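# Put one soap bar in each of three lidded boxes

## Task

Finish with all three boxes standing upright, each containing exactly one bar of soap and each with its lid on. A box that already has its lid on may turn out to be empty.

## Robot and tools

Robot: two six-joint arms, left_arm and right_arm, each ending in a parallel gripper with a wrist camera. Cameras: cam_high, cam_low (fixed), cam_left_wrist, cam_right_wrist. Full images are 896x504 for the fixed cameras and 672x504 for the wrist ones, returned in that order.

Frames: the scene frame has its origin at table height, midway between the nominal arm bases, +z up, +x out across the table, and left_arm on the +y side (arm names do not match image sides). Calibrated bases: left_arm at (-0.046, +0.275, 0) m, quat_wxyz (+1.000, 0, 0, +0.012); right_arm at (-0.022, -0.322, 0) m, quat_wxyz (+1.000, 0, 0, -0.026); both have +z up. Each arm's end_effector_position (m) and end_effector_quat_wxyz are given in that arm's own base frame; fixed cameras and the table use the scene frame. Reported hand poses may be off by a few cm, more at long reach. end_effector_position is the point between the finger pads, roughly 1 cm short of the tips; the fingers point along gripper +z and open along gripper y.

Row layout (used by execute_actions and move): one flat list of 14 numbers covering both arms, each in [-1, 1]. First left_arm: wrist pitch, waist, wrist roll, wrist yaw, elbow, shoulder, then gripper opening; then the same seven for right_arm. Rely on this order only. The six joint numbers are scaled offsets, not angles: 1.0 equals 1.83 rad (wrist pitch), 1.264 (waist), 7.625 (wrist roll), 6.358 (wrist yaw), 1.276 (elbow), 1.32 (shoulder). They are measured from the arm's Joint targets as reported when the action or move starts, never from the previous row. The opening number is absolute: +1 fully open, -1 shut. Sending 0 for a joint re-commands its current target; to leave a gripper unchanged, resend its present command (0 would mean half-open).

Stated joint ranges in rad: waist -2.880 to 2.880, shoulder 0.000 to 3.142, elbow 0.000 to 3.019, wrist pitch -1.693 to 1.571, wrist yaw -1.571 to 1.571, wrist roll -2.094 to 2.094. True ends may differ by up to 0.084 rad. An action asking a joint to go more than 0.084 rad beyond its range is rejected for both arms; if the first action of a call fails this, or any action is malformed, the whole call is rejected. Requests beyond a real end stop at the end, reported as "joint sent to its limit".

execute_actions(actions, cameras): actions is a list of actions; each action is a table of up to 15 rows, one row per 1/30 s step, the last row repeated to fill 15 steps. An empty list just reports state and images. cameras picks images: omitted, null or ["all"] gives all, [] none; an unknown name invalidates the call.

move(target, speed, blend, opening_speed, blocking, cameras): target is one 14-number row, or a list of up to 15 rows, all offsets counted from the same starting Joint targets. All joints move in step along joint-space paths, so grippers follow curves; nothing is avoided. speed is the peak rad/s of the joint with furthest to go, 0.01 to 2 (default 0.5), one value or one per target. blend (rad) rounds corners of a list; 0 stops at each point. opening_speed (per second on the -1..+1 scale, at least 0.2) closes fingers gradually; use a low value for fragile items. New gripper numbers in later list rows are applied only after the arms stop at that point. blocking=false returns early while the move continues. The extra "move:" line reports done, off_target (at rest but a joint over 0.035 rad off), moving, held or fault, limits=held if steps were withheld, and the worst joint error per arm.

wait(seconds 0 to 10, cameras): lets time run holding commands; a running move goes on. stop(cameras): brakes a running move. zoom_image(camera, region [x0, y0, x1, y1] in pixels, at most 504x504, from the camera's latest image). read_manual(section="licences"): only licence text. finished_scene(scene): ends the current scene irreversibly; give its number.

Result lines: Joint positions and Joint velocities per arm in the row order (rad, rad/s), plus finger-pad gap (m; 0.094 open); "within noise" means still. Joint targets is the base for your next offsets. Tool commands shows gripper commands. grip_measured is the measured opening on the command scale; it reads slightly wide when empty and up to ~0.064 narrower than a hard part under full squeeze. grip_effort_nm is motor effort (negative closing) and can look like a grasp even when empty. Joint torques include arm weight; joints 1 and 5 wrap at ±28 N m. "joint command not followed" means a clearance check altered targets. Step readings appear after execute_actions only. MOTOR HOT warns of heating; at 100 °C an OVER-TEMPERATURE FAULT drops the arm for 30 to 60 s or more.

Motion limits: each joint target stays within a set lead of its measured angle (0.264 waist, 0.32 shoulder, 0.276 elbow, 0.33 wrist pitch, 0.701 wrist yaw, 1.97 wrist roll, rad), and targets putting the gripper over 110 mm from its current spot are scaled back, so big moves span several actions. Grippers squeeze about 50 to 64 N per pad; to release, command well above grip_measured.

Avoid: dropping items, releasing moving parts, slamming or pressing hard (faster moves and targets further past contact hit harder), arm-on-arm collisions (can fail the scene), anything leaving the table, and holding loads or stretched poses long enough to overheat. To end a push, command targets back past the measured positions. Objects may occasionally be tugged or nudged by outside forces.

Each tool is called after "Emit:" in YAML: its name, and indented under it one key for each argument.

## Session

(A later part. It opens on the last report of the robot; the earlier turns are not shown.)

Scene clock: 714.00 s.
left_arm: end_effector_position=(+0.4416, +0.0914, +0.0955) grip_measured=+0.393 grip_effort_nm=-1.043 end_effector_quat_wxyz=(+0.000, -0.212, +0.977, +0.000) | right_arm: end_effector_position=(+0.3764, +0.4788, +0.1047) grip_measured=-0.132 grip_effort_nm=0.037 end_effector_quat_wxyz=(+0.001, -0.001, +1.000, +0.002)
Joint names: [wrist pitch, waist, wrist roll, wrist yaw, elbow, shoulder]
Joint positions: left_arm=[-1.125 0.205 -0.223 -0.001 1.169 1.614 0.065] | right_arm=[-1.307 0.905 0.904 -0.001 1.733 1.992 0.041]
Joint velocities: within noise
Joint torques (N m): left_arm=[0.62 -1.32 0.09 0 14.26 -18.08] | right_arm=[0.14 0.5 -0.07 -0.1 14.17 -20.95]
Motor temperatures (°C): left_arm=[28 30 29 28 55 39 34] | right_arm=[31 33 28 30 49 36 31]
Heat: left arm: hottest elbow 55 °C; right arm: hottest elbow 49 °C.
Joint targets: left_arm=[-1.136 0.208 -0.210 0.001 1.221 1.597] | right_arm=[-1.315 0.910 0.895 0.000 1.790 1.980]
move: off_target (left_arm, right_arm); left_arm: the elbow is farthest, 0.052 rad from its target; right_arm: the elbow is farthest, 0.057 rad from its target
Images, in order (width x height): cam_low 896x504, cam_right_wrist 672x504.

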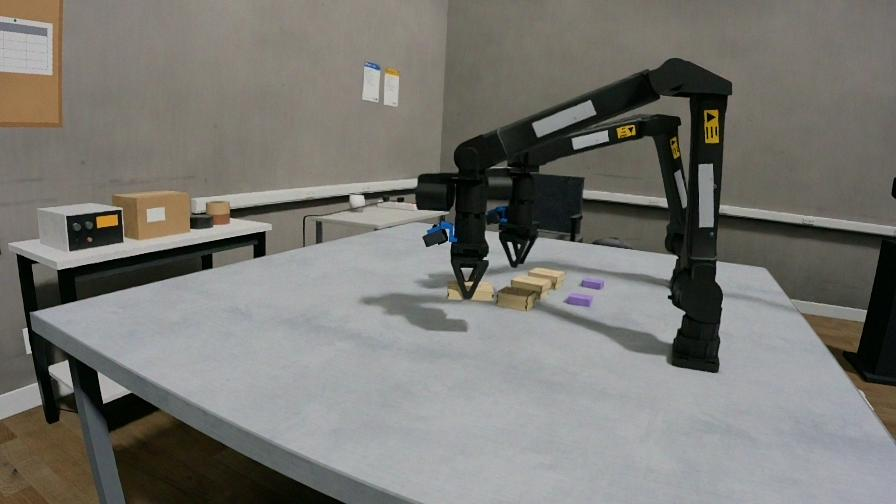

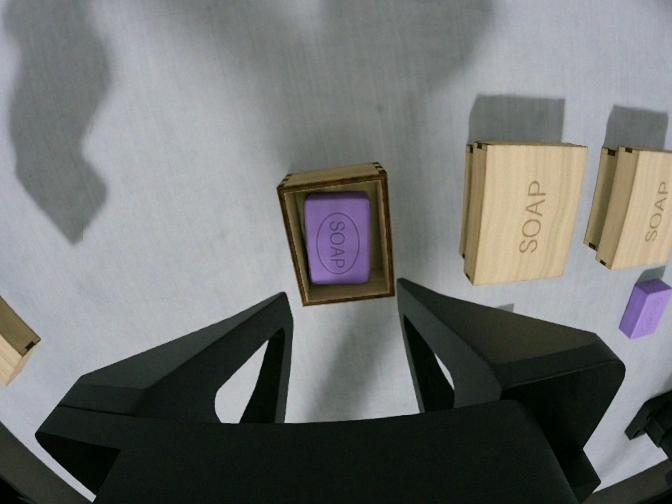

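Emit:
move:
  target:
    - [0,0,0,0,0,0,0.2,0,-0.72,0,0,0,0,0.5]
    - [0,-0.453,-0.0098,0,0,0,0.2,0,-0.72,0,0,0,0,0.5]
  speed: 0.6
  blend: 0.1
  cameras: ["cam_left_wrist","cam_right_wrist"]

Emit:
zoom_image:
  camera: "cam_right_wrist"
  region: [0, 150, 240, 330]

Scene clock: 747.37 s.
left_arm: end_effector_position=(+0.4204, -0.1630, +0.0955) grip_measured=+0.393 grip_effort_nm=-1.038 end_effector_quat_wxyz=(+0.000, +0.049, +0.999, +0.000) | right_arm: end_effector_position=(+0.6089, -0.0048, +0.1047) grip_measured=+0.498 grip_effort_nm=0.032 end_effector_quat_wxyz=(+0.002, +0.440, +0.898, +0.001)
Joint names: [wrist pitch, waist, wrist roll, wrist yaw, elbow, shoulder]
Joint positions: left_arm=[-1.125 -0.369 -0.271 -0.001 1.169 1.614 0.065] | right_arm=[-1.308 -0.007 0.904 -0.001 1.733 1.992 0.07]
Joint velocities: within noise
Joint torques (N m): left_arm=[0.64 -1.26 -0.17 -0.01 14.24 -18.14] | right_arm=[0.09 0.67 -0.07 -0.11 14.24 -20.89]
Motor temperatures (°C): left_arm=[28 30 29 28 56 39 34] | right_arm=[31 33 28 30 52 37 31]
Heat: left arm: hottest elbow 56 °C; right arm: hottest elbow 52 °C.
Joint targets: left_arm=[-1.136 -0.365 -0.285 0.001 1.221 1.597] | right_arm=[-1.315 -0.001 0.895 -0.001 1.790 1.980]
move: off_target (left_arm, right_arm); left_arm: the elbow is farthest, 0.052 rad from its target; right_arm: the elbow is farthest, 0.057 rad from its target
Images, in order (width x height): cam_left_wrist 672x504, cam_right_wrist 672x504.

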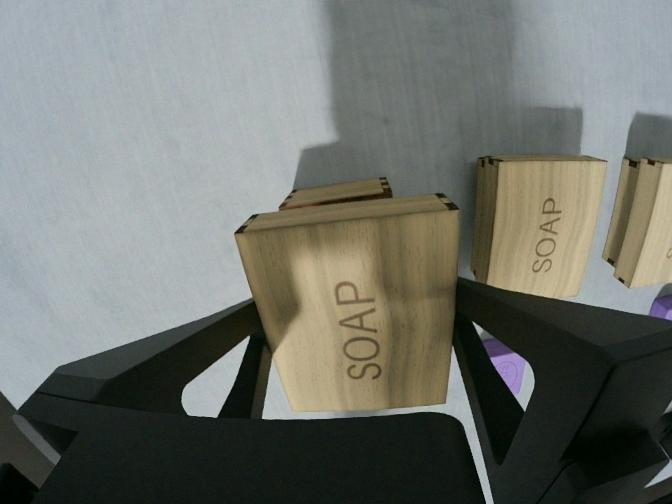

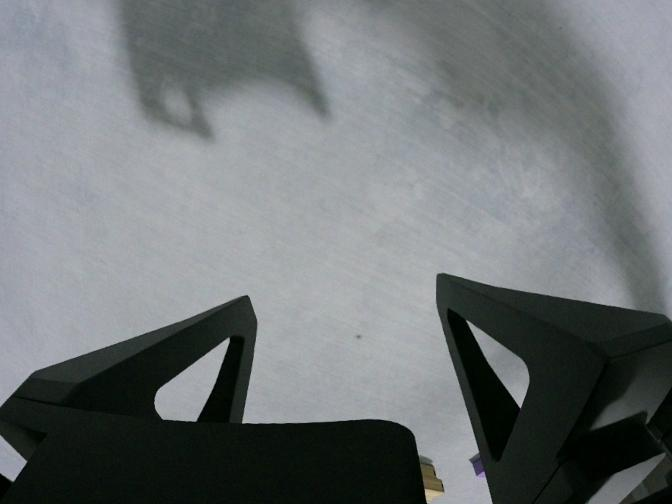

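Scaled by 2.100 from the camera's 672x504 image, which has a finer 960x720 frame.

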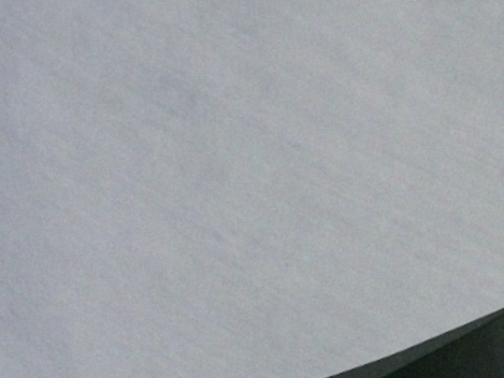

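Emit:
move:
  target: [0,0.0182,0,0,0,0,0.2,0,0,0,0,0,0,0.5]
  speed: 0.2
  cameras: ["cam_left_wrist"]

Emit:
zoom_image:
  camera: "cam_left_wrist"
  region: [220, 150, 480, 340]

Scene clock: 774.57 s.
left_arm: end_effector_position=(+0.4232, -0.1558, +0.0955) grip_measured=+0.393 grip_effort_nm=-1.033 end_effector_quat_wxyz=(+0.000, +0.040, +0.999, +0.000) | right_arm: end_effector_position=(+0.6089, -0.0048, +0.1047) grip_measured=+0.498 grip_effort_nm=0.037 end_effector_quat_wxyz=(+0.002, +0.440, +0.898, +0.001)
Joint names: [wrist pitch, waist, wrist roll, wrist yaw, elbow, shoulder]
Joint positions: left_arm=[-1.125 -0.352 -0.272 -0.001 1.169 1.614 0.065] | right_arm=[-1.308 -0.007 0.904 -0.001 1.733 1.992 0.07]
Joint velocities: within noise
Joint torques (N m): left_arm=[0.61 -0.79 -0.21 -0.01 14.26 -18.08] | right_arm=[0.09 0.73 -0.07 -0.11 14.24 -20.84]
Motor temperatures (°C): left_arm=[28 29 29 28 56 39 34] | right_arm=[31 33 28 30 53 37 31]
Heat: left arm: hottest elbow 56 °C; right arm: hottest elbow 53 °C.
Joint targets: left_arm=[-1.136 -0.342 -0.285 0.001 1.221 1.597] | right_arm=[-1.315 -0.001 0.895 -0.001 1.790 1.980]
move: off_target (left_arm, right_arm); left_arm: the elbow is farthest, 0.052 rad from its target; right_arm: the elbow is farthest, 0.057 rad from its target
Images, in order (width x height): cam_left_wrist 672x504.

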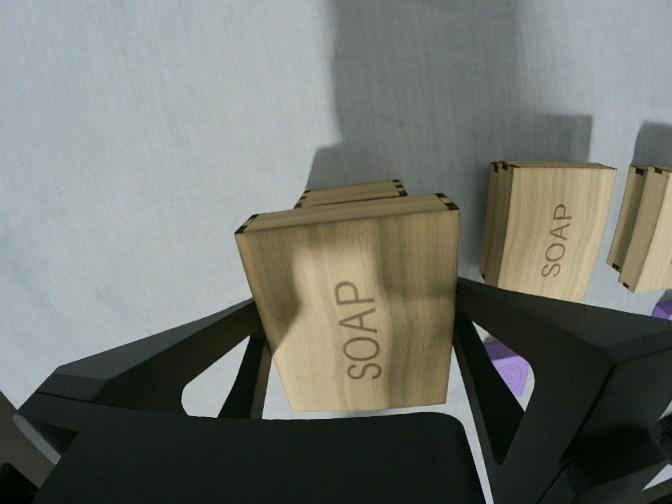

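Scaled by 1.938 from the camera's 672x504 image, which has a finer 960x720 frame.

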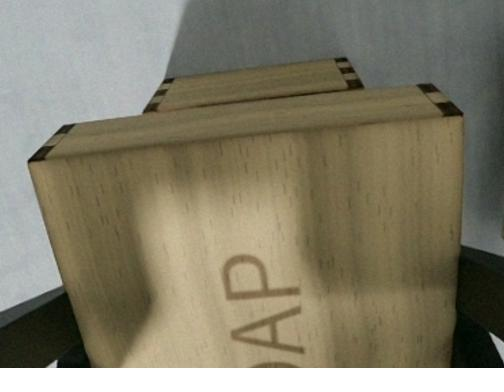

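Emit:
move:
  target: [0.075,0,0,0,-0.086,0.064,0.2,0,0,0,0,0,0,0.5]
  speed: 0.2
  cameras: ["cam_left_wrist","cam_low"]

Emit:
zoom_image:
  camera: "cam_left_wrist"
  region: [220, 150, 480, 340]

Emit:
zoom_image:
  camera: "cam_low"
  region: [460, 230, 600, 330]

Scene clock: 794.00 s.
left_arm: end_effector_position=(+0.4270, -0.1572, +0.0577) grip_measured=+0.393 grip_effort_nm=-1.038 end_effector_quat_wxyz=(+0.007, +0.040, +0.999, -0.002) | right_arm: end_effector_position=(+0.6089, -0.0048, +0.1047) grip_measured=+0.498 grip_effort_nm=0.042 end_effector_quat_wxyz=(+0.002, +0.440, +0.898, +0.001)
Joint names: [wrist pitch, waist, wrist roll, wrist yaw, elbow, shoulder]
Joint positions: left_arm=[-1.012 -0.352 -0.272 -0.001 1.12 1.664 0.065] | right_arm=[-1.308 -0.007 0.904 -0.001 1.733 1.992 0.07]
Joint velocities: within noise
Joint torques (N m): left_arm=[1.65 -0.79 -0.21 -0.01 8.25 -15.44] | right_arm=[0.09 0.67 -0.07 -0.11 14.22 -20.89]
Motor temperatures (°C): left_arm=[28 29 29 28 56 39 34] | right_arm=[31 33 28 30 54 38 31]
Heat: left arm: hottest elbow 56 °C; right arm: hottest elbow 54 °C.
Joint targets: left_arm=[-0.999 -0.342 -0.285 0.001 1.112 1.681] | right_arm=[-1.315 -0.001 0.895 -0.001 1.790 1.980]
move: off_target (right_arm); right_arm: the elbow is farthest, 0.057 rad from its target
Images, in order (width x height): cam_low 896x504, cam_left_wrist 672x504.

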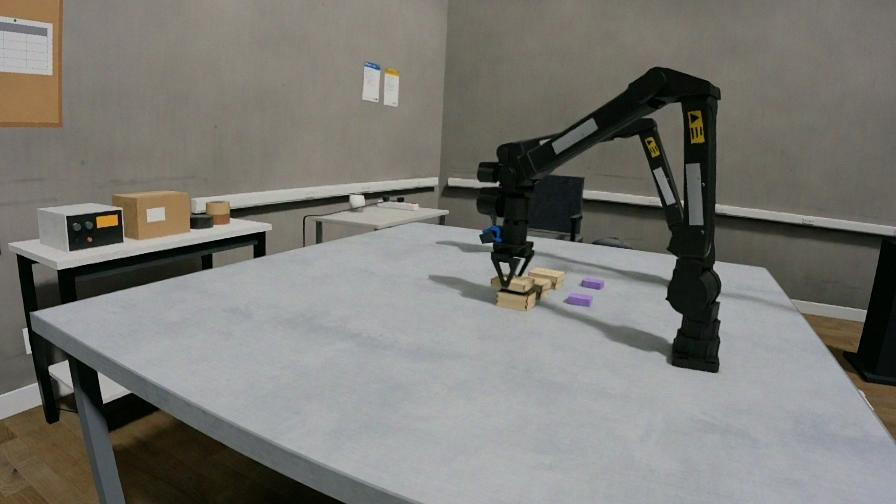

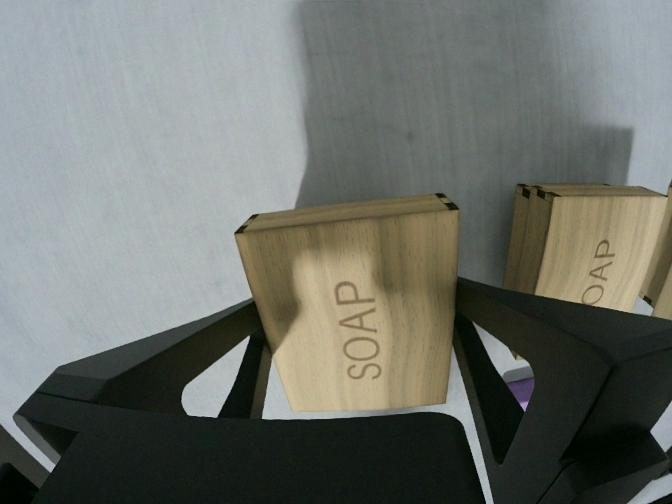

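Scaled by 1.938 from the camera's 672x504 image, which has a finer 960x720 frame.

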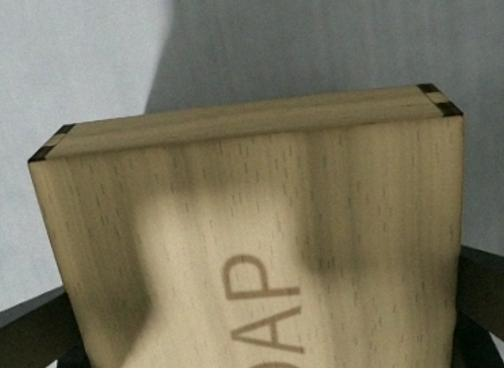

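Scaled by 3.600 from the camera's 896x504 image, which has a finer 1280x720 frame.

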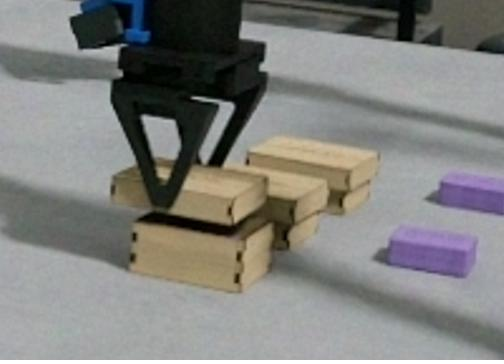

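Emit:
move:
  target: [0.0131,0,0,0,-0.0188,0.009,0.2,0,0,0,0,0,0,0.5]
  speed: 0.1
  cameras: ["cam_left_wrist","cam_low"]

Emit:
zoom_image:
  camera: "cam_low"
  region: [460, 230, 600, 330]

Scene clock: 811.23 s.
left_arm: end_effector_position=(+0.4238, -0.1560, +0.0498) grip_measured=+0.393 grip_effort_nm=-1.038 end_effector_quat_wxyz=(+0.007, +0.040, +0.999, -0.002) | right_arm: end_effector_position=(+0.6089, -0.0048, +0.1047) grip_measured=+0.498 grip_effort_nm=0.046 end_effector_quat_wxyz=(+0.002, +0.440, +0.898, +0.001)
Joint names: [wrist pitch, waist, wrist roll, wrist yaw, elbow, shoulder]
Joint positions: left_arm=[-0.988 -0.352 -0.272 -0.001 1.099 1.667 0.065] | right_arm=[-1.308 -0.007 0.904 -0.001 1.733 1.992 0.07]
Joint velocities: within noise
Joint torques (N m): left_arm=[1.52 -0.79 -0.21 -0.01 7.8 -14.39] | right_arm=[0.1 0.67 -0.07 -0.11 14.24 -20.84]
Motor temperatures (°C): left_arm=[28 29 29 28 53 38 34] | right_arm=[31 33 28 30 55 38 30]
Heat: left arm: hottest elbow 53 °C; right arm: hottest elbow 55 °C.
Joint targets: left_arm=[-0.975 -0.342 -0.285 0.001 1.088 1.693] | right_arm=[-1.315 -0.001 0.895 -0.001 1.790 1.980]
move: off_target (right_arm); right_arm: the elbow is farthest, 0.057 rad from its target
Images, in order (width x height): cam_low 896x504, cam_left_wrist 672x504.

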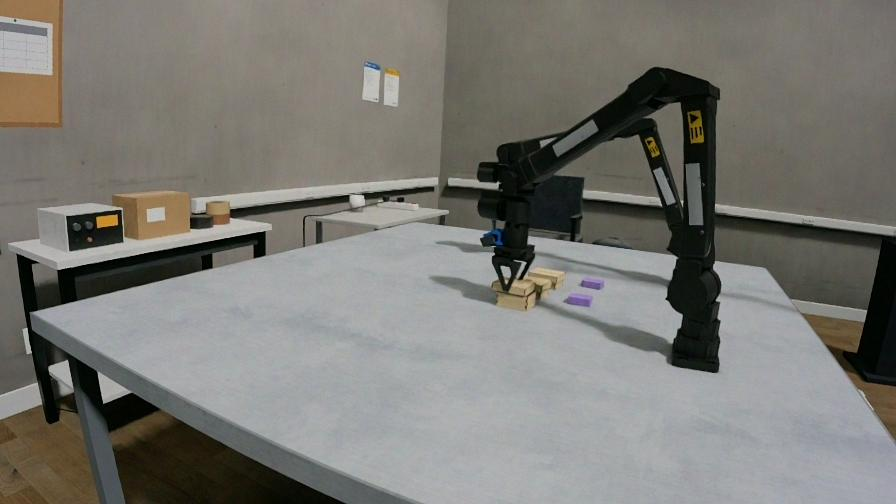

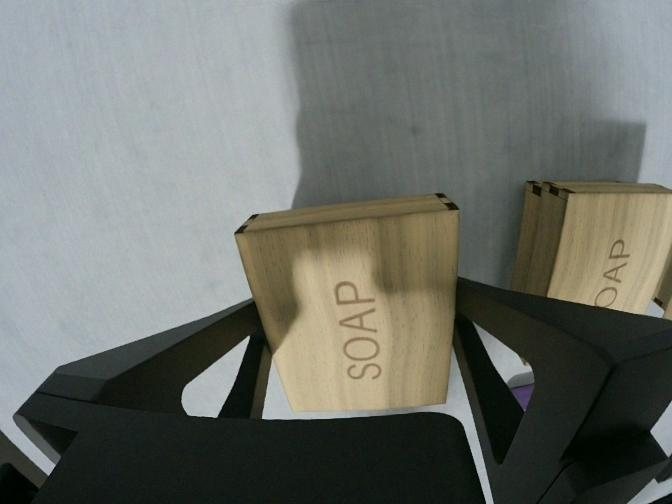

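Scaled by 3.600 from the camera's 896x504 image, which has a finer 1280x720 frame.

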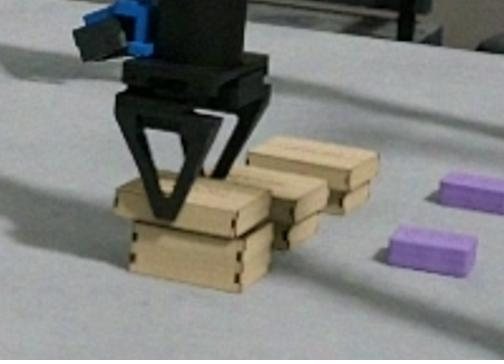

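Emit:
move:
  target: [-0.0219,0,0,0,0,-0.044,0.2,0,0,0,0,0,0,0.5]
  speed: 0.1
  cameras: ["cam_low"]

Emit:
zoom_image:
  camera: "cam_low"
  region: [460, 230, 600, 330]

Scene clock: 845.87 s.
left_arm: end_effector_position=(+0.4212, -0.1551, +0.0556) grip_measured=+0.393 grip_effort_nm=-1.038 end_effector_quat_wxyz=(+0.007, +0.040, +0.999, -0.002) | right_arm: end_effector_position=(+0.6089, -0.0048, +0.1047) grip_measured=+0.498 grip_effort_nm=0.042 end_effector_quat_wxyz=(+0.002, +0.440, +0.898, +0.001)
Joint names: [wrist pitch, waist, wrist roll, wrist yaw, elbow, shoulder]
Joint positions: left_arm=[-1.003 -0.352 -0.272 -0.001 1.099 1.653 0.065] | right_arm=[-1.308 -0.007 0.904 -0.001 1.733 1.992 0.07]
Joint velocities: within noise
Joint torques (N m): left_arm=[0.72 -0.79 -0.21 -0.01 7.87 -18.14] | right_arm=[0.09 0.67 -0.07 -0.11 14.24 -20.89]
Motor temperatures (°C): left_arm=[28 29 29 28 51 36 34] | right_arm=[31 33 28 30 56 38 30]
Heat: left arm: hottest elbow 51 °C; right arm: hottest elbow 56 °C.
Joint targets: left_arm=[-1.015 -0.342 -0.285 0.001 1.088 1.635] | right_arm=[-1.315 -0.001 0.895 -0.001 1.790 1.980]
move: off_target (right_arm); right_arm: the elbow is farthest, 0.057 rad from its target
Images, in order (width x height): cam_low 896x504.

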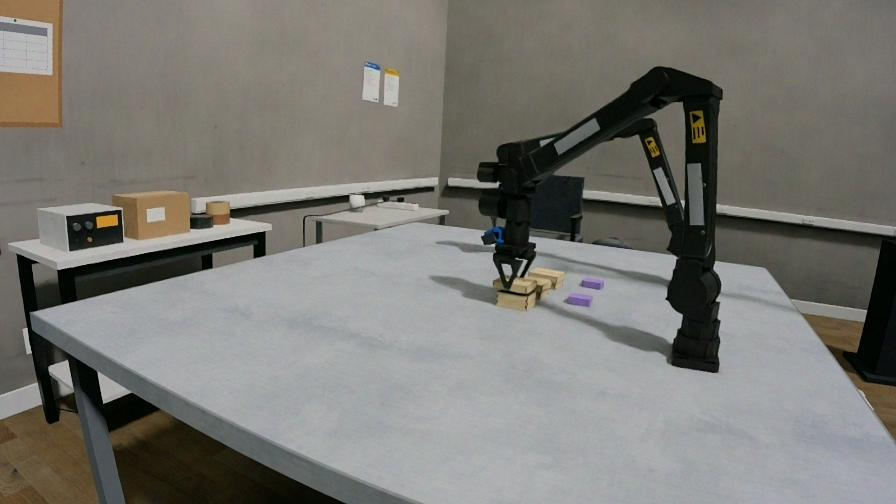

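Scaled by 3.600 from the camera's 896x504 image, which has a finer 1280x720 frame.

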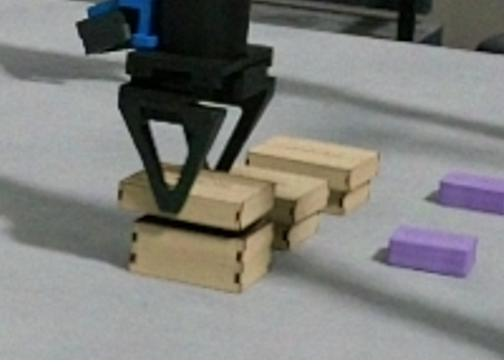

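Emit:
move:
  target: [-0.0098,0,0,0,0,0,0.2,0,0,0,0,0,0,0.5]
  speed: 0.2
  cameras: ["cam_low"]

Emit:
zoom_image:
  camera: "cam_low"
  region: [460, 230, 600, 330]

Scene clock: 912.60 s.
left_arm: end_effector_position=(+0.4170, -0.1535, +0.0555) grip_measured=+0.393 grip_effort_nm=-1.038 end_effector_quat_wxyz=(-0.002, +0.040, +0.999, +0.001) | right_arm: end_effector_position=(+0.6089, -0.0048, +0.1047) grip_measured=+0.498 grip_effort_nm=0.032 end_effector_quat_wxyz=(+0.002, +0.440, +0.898, +0.001)
Joint names: [wrist pitch, waist, wrist roll, wrist yaw, elbow, shoulder]
Joint positions: left_arm=[-1.021 -0.352 -0.272 -0.001 1.099 1.653 0.065] | right_arm=[-1.308 -0.007 0.904 -0.001 1.733 1.992 0.07]
Joint velocities: within noise
Joint torques (N m): left_arm=[0.42 -0.79 -0.21 -0.01 7.86 -18.26] | right_arm=[0.09 0.67 -0.07 -0.11 14.24 -20.89]
Motor temperatures (°C): left_arm=[27 29 29 28 47 36 34] | right_arm=[31 33 28 30 57 38 30]
Heat: left arm: hottest elbow 47 °C; right arm: hottest elbow 57 °C.
Joint targets: left_arm=[-1.033 -0.342 -0.285 0.001 1.088 1.635] | right_arm=[-1.315 -0.001 0.895 -0.001 1.790 1.980]
move: off_target (right_arm); right_arm: the elbow is farthest, 0.057 rad from its target
Images, in order (width x height): cam_low 896x504.

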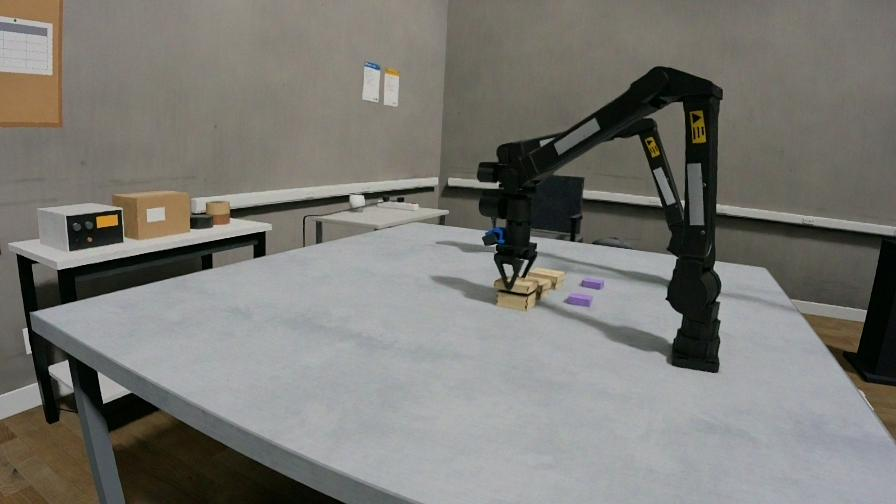

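Scaled by 3.600 from the camera's 896x504 image, which has a finer 1280x720 frame.

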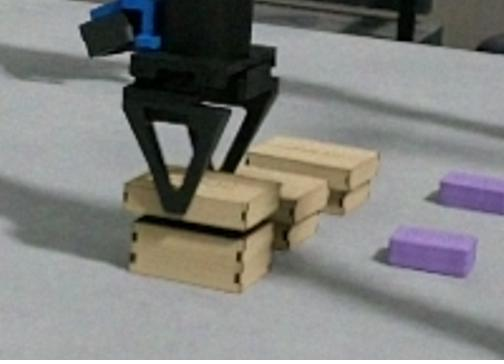

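Emit:
move:
  target: [0.0262,0,0,0,-0.0114,0.0288,0.2,0,0,0,0,0,0,0.5]
  speed: 0.1
  cameras: ["cam_low","cam_left_wrist"]

Emit:
zoom_image:
  camera: "cam_low"
  region: [460, 230, 600, 330]

Scene clock: 934.93 s.
left_arm: end_effector_position=(+0.4167, -0.1534, +0.0511) grip_measured=+0.393 grip_effort_nm=-1.033 end_effector_quat_wxyz=(+0.003, +0.040, +0.999, -0.001) | right_arm: end_effector_position=(+0.6089, -0.0048, +0.1047) grip_measured=+0.498 grip_effort_nm=0.037 end_effector_quat_wxyz=(+0.002, +0.440, +0.898, +0.001)
Joint names: [wrist pitch, waist, wrist roll, wrist yaw, elbow, shoulder]
Joint positions: left_arm=[-0.997 -0.352 -0.272 -0.001 1.085 1.653 0.065] | right_arm=[-1.308 -0.007 0.904 -0.001 1.733 1.992 0.07]
Joint velocities: within noise
Joint torques (N m): left_arm=[1.68 -0.79 -0.21 -0.01 7.75 -14.68] | right_arm=[0.09 0.67 -0.07 -0.11 14.24 -20.84]
Motor temperatures (°C): left_arm=[27 29 29 28 46 36 34] | right_arm=[31 33 28 30 57 38 30]
Heat: left arm: hottest elbow 46 °C; right arm: hottest elbow 57 °C.
Joint targets: left_arm=[-0.985 -0.342 -0.285 0.001 1.073 1.673] | right_arm=[-1.315 -0.001 0.895 -0.001 1.790 1.980]
move: off_target (right_arm); right_arm: the elbow is farthest, 0.057 rad from its target
Images, in order (width x height): cam_low 896x504, cam_left_wrist 672x504.

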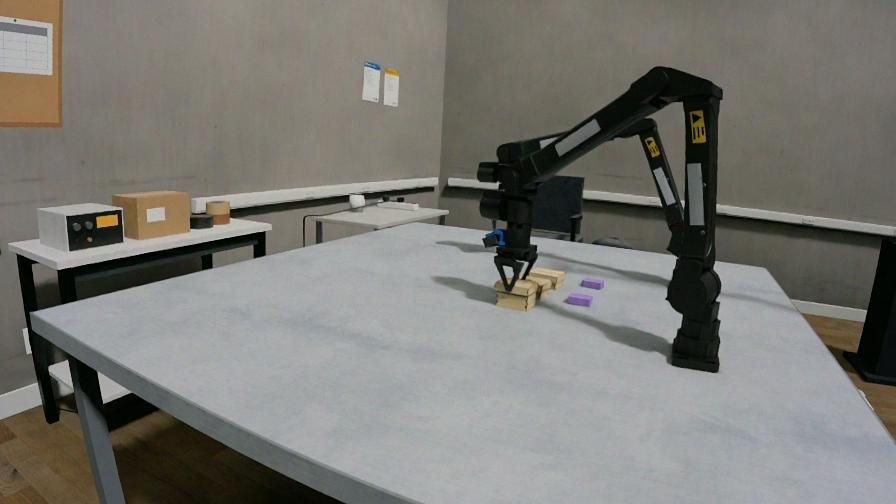

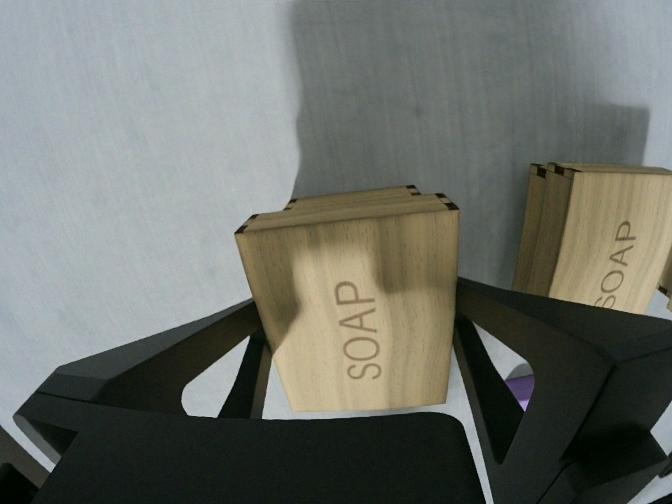

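Scaled by 3.600 from the camera's 896x504 image, which has a finer 1280x720 frame.

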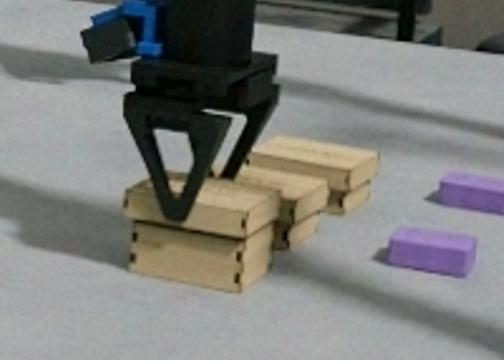

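Emit:
zoom_image:
  camera: "cam_left_wrist"
  region: [220, 160, 480, 300]

Scaled by 1.938 from the camera's 672x504 image, which has a finer 960x720 frame.

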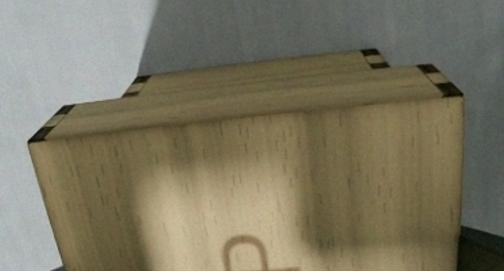

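Emit:
move:
  target: [0.0215,0,0,0,-0.0125,0.0205,0.2,0,0,0,0,0,0,0.5]
  speed: 0.1
  cameras: ["cam_low","cam_left_wrist"]

Emit:
zoom_image:
  camera: "cam_low"
  region: [460, 230, 600, 330]

Scene clock: 955.13 s.
left_arm: end_effector_position=(+0.4177, -0.1538, +0.0464) grip_measured=+0.393 grip_effort_nm=-1.043 end_effector_quat_wxyz=(+0.007, +0.040, +0.999, -0.002) | right_arm: end_effector_position=(+0.6089, -0.0048, +0.1047) grip_measured=+0.498 grip_effort_nm=0.037 end_effector_quat_wxyz=(+0.002, +0.440, +0.898, +0.001)
Joint names: [wrist pitch, waist, wrist roll, wrist yaw, elbow, shoulder]
Joint positions: left_arm=[-0.975 -0.352 -0.272 -0.001 1.077 1.658 0.065] | right_arm=[-1.308 -0.007 0.904 -0.001 1.733 1.992 0.07]
Joint velocities: within noise
Joint torques (N m): left_arm=[2.41 -0.79 -0.2 -0.02 7.05 -12.63] | right_arm=[0.1 0.67 -0.07 -0.11 14.26 -20.89]
Motor temperatures (°C): left_arm=[27 29 29 28 45 36 34] | right_arm=[31 33 28 30 57 38 30]
Heat: left arm: hottest elbow 45 °C; right arm: hottest elbow 57 °C.
Joint targets: left_arm=[-0.946 -0.342 -0.285 0.001 1.057 1.700] | right_arm=[-1.315 -0.001 0.895 -0.001 1.790 1.980]
move: off_target (left_arm, right_arm); left_arm: the shoulder is farthest, 0.042 rad from its target; right_arm: the elbow is farthest, 0.057 rad from its target
Images, in order (width x height): cam_low 896x504, cam_left_wrist 672x504.

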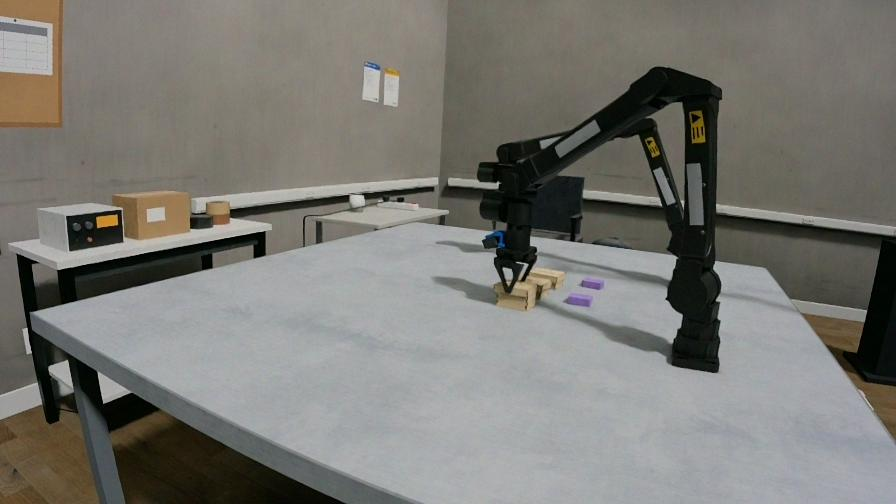

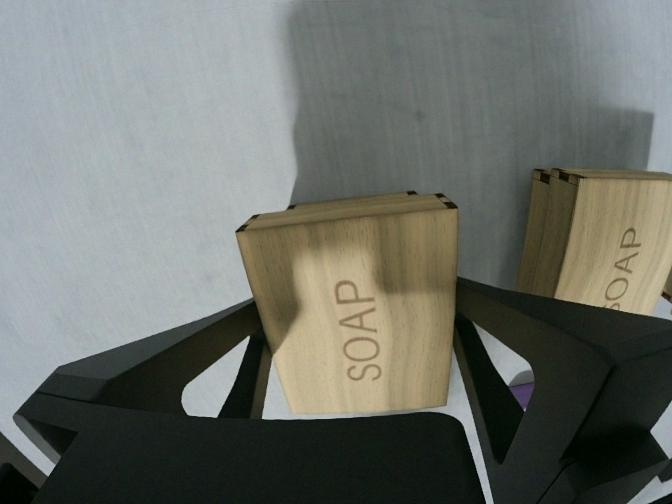

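Scaled by 3.600 from the camera's 896x504 image, which has a finer 1280x720 frame.

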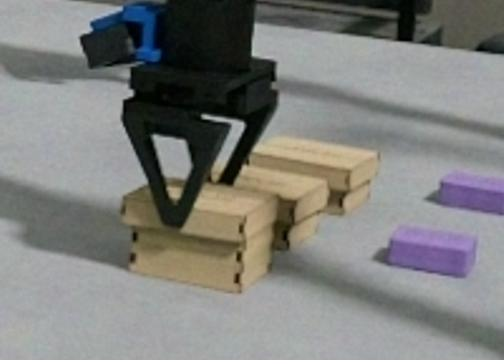

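Emit:
move:
  target: [-0.014,0,0,0,0,0.004,0.2,0,0,0,0,0,0,0.5]
  speed: 0.1
  cameras: ["cam_low","cam_right_wrist"]

Emit:
zoom_image:
  camera: "cam_low"
  region: [480, 270, 550, 320]

Scene clock: 971.97 s.
left_arm: end_effector_position=(+0.4176, -0.1538, +0.0463) grip_measured=+0.393 grip_effort_nm=-1.033 end_effector_quat_wxyz=(+0.007, +0.040, +0.999, -0.002) | right_arm: end_effector_position=(+0.6089, -0.0048, +0.1047) grip_measured=+0.498 grip_effort_nm=0.037 end_effector_quat_wxyz=(+0.002, +0.440, +0.898, +0.001)
Joint names: [wrist pitch, waist, wrist roll, wrist yaw, elbow, shoulder]
Joint positions: left_arm=[-0.975 -0.352 -0.272 -0.001 1.076 1.658 0.065] | right_arm=[-1.308 -0.007 0.904 -0.001 1.733 1.992 0.07]
Joint velocities: within noise
Joint torques (N m): left_arm=[1.28 -0.79 -0.21 -0.01 7.05 -12.16] | right_arm=[0.09 0.67 -0.07 -0.1 14.26 -20.84]
Motor temperatures (°C): left_arm=[27 29 29 28 44 36 34] | right_arm=[31 33 28 30 57 39 30]
Heat: left arm: hottest elbow 44 °C; right arm: hottest elbow 57 °C.
Joint targets: left_arm=[-0.971 -0.342 -0.285 0.001 1.057 1.706] | right_arm=[-1.315 -0.001 0.895 -0.001 1.790 1.980]
move: off_target (left_arm, right_arm); left_arm: the shoulder is farthest, 0.048 rad from its target; right_arm: the elbow is farthest, 0.057 rad from its target
Images, in order (width x height): cam_low 896x504, cam_right_wrist 672x504.

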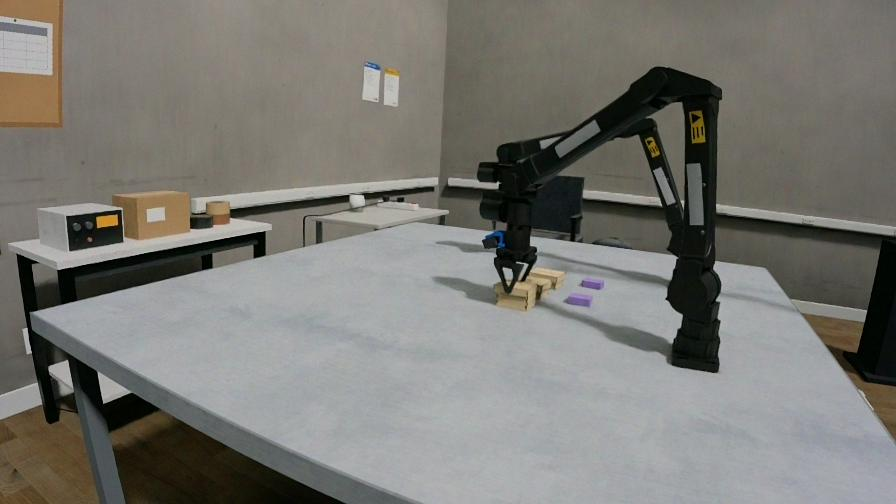

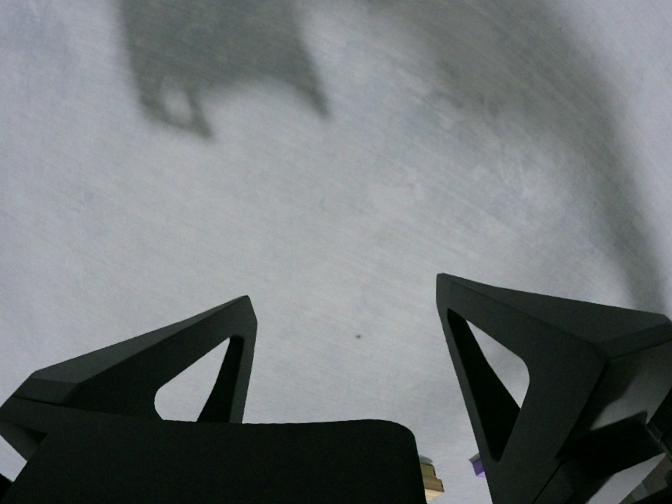

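Scaled by 7.200 from the camera's 896x504 image, which has a finer 1280x720 frame.

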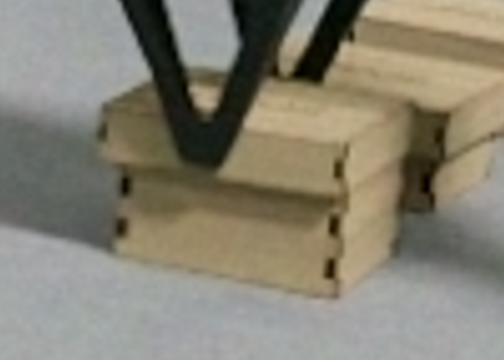

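Emit:
move:
  target: [-0.012,0,0,0,0,0,0.2,0,0,0,0,0,0,0.5]
  speed: 0.1
  cameras: ["cam_low"]

Emit:
zoom_image:
  camera: "cam_low"
  region: [480, 270, 550, 320]

Scene clock: 986.87 s.
left_arm: end_effector_position=(+0.4161, -0.1532, +0.0461) grip_measured=+0.393 grip_effort_nm=-1.038 end_effector_quat_wxyz=(+0.004, +0.040, +0.999, -0.001) | right_arm: end_effector_position=(+0.6089, -0.0048, +0.1047) grip_measured=+0.498 grip_effort_nm=0.037 end_effector_quat_wxyz=(+0.002, +0.440, +0.898, +0.001)
Joint names: [wrist pitch, waist, wrist roll, wrist yaw, elbow, shoulder]
Joint positions: left_arm=[-0.981 -0.352 -0.273 -0.001 1.076 1.658 0.065] | right_arm=[-1.308 -0.007 0.904 -0.001 1.733 1.992 0.07]
Joint velocities: within noise
Joint torques (N m): left_arm=[0.61 -0.73 -0.17 -0.01 7.05 -12.22] | right_arm=[0.09 0.67 -0.07 -0.11 14.26 -20.84]
Motor temperatures (°C): left_arm=[27 29 29 28 44 35 34] | right_arm=[31 33 28 30 58 39 30]
Heat: left arm: hottest elbow 44 °C; right arm: hottest elbow 58 °C.
Joint targets: left_arm=[-0.993 -0.342 -0.285 0.001 1.057 1.706] | right_arm=[-1.315 -0.001 0.895 -0.001 1.790 1.980]
move: off_target (left_arm, right_arm); left_arm: the shoulder is farthest, 0.048 rad from its target; right_arm: the elbow is farthest, 0.057 rad from its target
Images, in order (width x height): cam_low 896x504.

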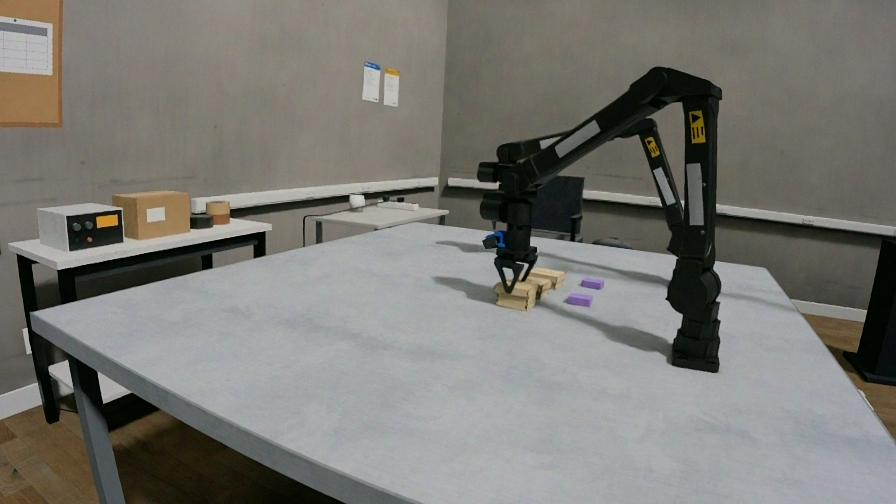

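Scaled by 7.200 from the camera's 896x504 image, which has a finer 1280x720 frame.

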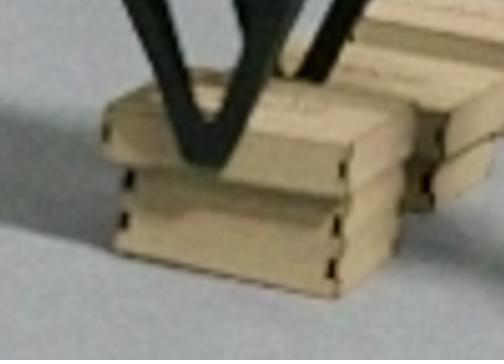

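Emit:
move:
  target: [-0.002,0,0,0,-0.008,0.022,0.2,0,0,0,0,0,0,0.5]
  speed: 0.1
  cameras: ["cam_low","cam_left_wrist"]

Emit:
zoom_image:
  camera: "cam_low"
  region: [480, 270, 550, 320]

Scene clock: 1005.00 s.
left_arm: end_effector_position=(+0.4128, -0.1525, +0.0432) grip_measured=+0.393 grip_effort_nm=-1.038 end_effector_quat_wxyz=(-0.005, +0.040, +0.999, +0.000) | right_arm: end_effector_position=(+0.6089, -0.0048, +0.1047) grip_measured=+0.498 grip_effort_nm=0.032 end_effector_quat_wxyz=(+0.002, +0.440, +0.898, +0.001)
Joint names: [wrist pitch, waist, wrist roll, wrist yaw, elbow, shoulder]
Joint positions: left_arm=[-0.992 -0.352 -0.273 0.002 1.076 1.665 0.065] | right_arm=[-1.308 -0.007 0.904 -0.001 1.733 1.992 0.07]
Joint velocities: within noise
Joint torques (N m): left_arm=[0.9 -0.73 -0.2 -0.13 6.04 -10.17] | right_arm=[0.09 0.73 -0.07 -0.11 14.24 -20.84]
Motor temperatures (°C): left_arm=[27 29 29 28 43 35 34] | right_arm=[31 33 28 30 58 39 30]
Heat: left arm: hottest elbow 43 °C; right arm: hottest elbow 58 °C.
Joint targets: left_arm=[-0.997 -0.342 -0.285 0.001 1.047 1.735] | right_arm=[-1.315 -0.001 0.895 -0.001 1.790 1.980]
move: off_target (left_arm, right_arm); left_arm: the shoulder is farthest, 0.070 rad from its target; right_arm: the elbow is farthest, 0.057 rad from its target
Images, in order (width x height): cam_low 896x504, cam_left_wrist 672x504.

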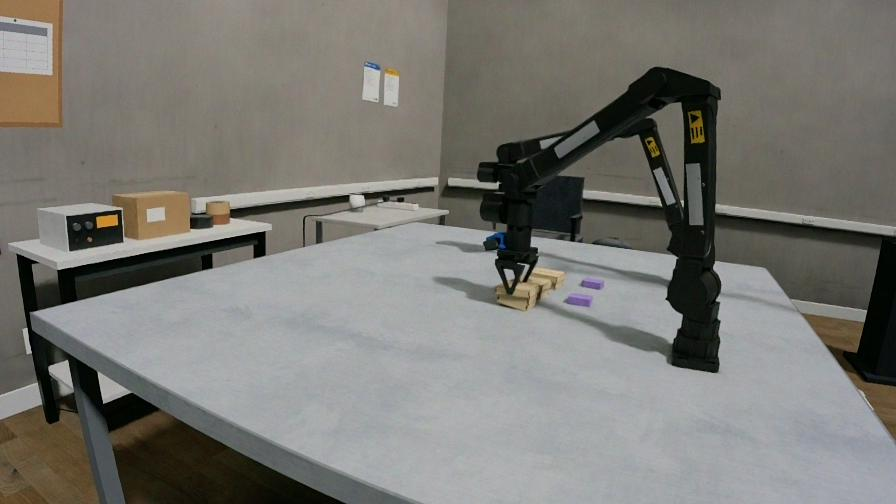

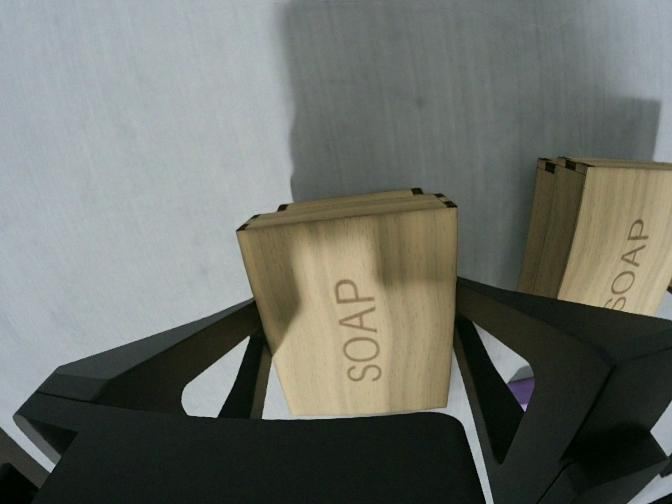

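Scaled by 7.200 from the camera's 896x504 image, which has a finer 1280x720 frame.

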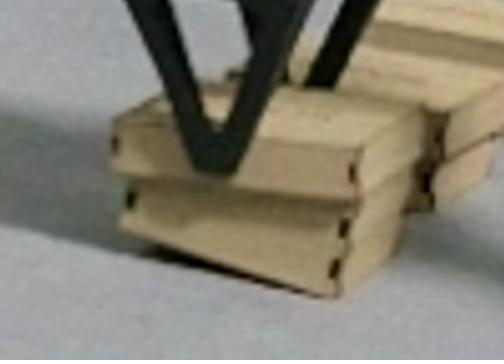

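Emit:
move:
  target: [-0.0135,0,0,0,0.06,-0.0803,0.2,0,0,0,0,0,0,0.5]
  speed: 0.1
  cameras: ["cam_low"]

Emit:
zoom_image:
  camera: "cam_low"
  region: [480, 270, 550, 320]

Scene clock: 1024.73 s.
left_arm: end_effector_position=(+0.4101, -0.1517, +0.0506) grip_measured=+0.393 grip_effort_nm=-1.038 end_effector_quat_wxyz=(-0.005, +0.039, +0.999, +0.000) | right_arm: end_effector_position=(+0.6089, -0.0048, +0.1047) grip_measured=+0.498 grip_effort_nm=0.046 end_effector_quat_wxyz=(+0.002, +0.440, +0.898, +0.001)
Joint names: [wrist pitch, waist, wrist roll, wrist yaw, elbow, shoulder]
Joint positions: left_arm=[-1.01 -0.352 -0.274 0.003 1.076 1.647 0.065] | right_arm=[-1.308 -0.007 0.904 -0.001 1.733 1.992 0.07]
Joint velocities: within noise
Joint torques (N m): left_arm=[0.59 -0.79 -0.18 -0.17 13.14 -17.96] | right_arm=[0.09 0.67 -0.07 -0.11 14.24 -20.84]
Motor temperatures (°C): left_arm=[27 29 29 28 43 35 34] | right_arm=[31 33 28 30 58 39 30]
Heat: left arm: hottest elbow 43 °C; right arm: hottest elbow 58 °C.
Joint targets: left_arm=[-1.022 -0.342 -0.285 0.001 1.123 1.629] | right_arm=[-1.315 -0.001 0.895 -0.001 1.790 1.980]
move: off_target (left_arm, right_arm); left_arm: the elbow is farthest, 0.047 rad from its target; right_arm: the elbow is farthest, 0.057 rad from its target
Images, in order (width x height): cam_low 896x504.

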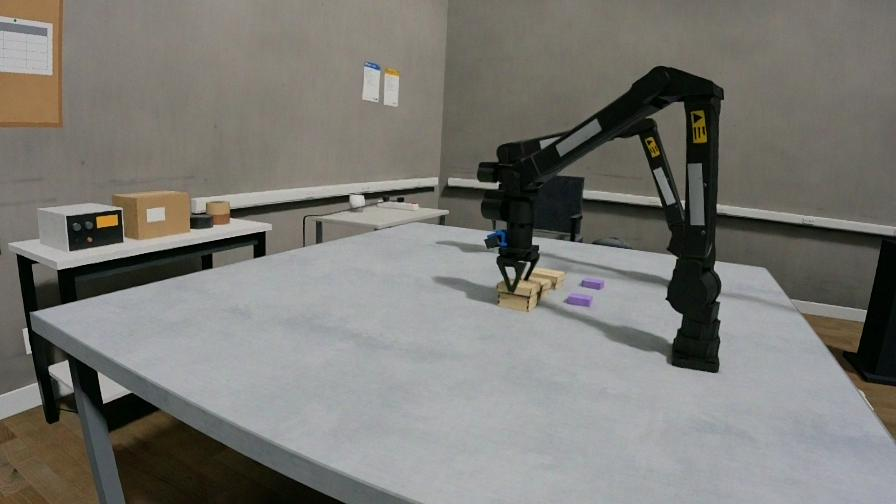

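Scaled by 7.200 from the camera's 896x504 image, which has a finer 1280x720 frame.

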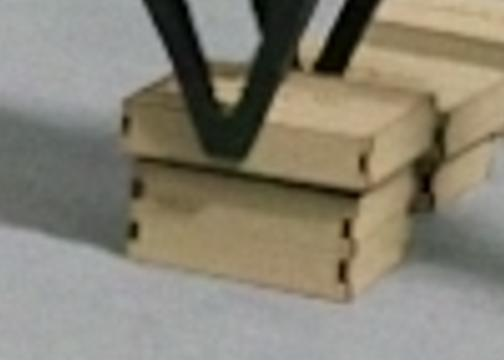

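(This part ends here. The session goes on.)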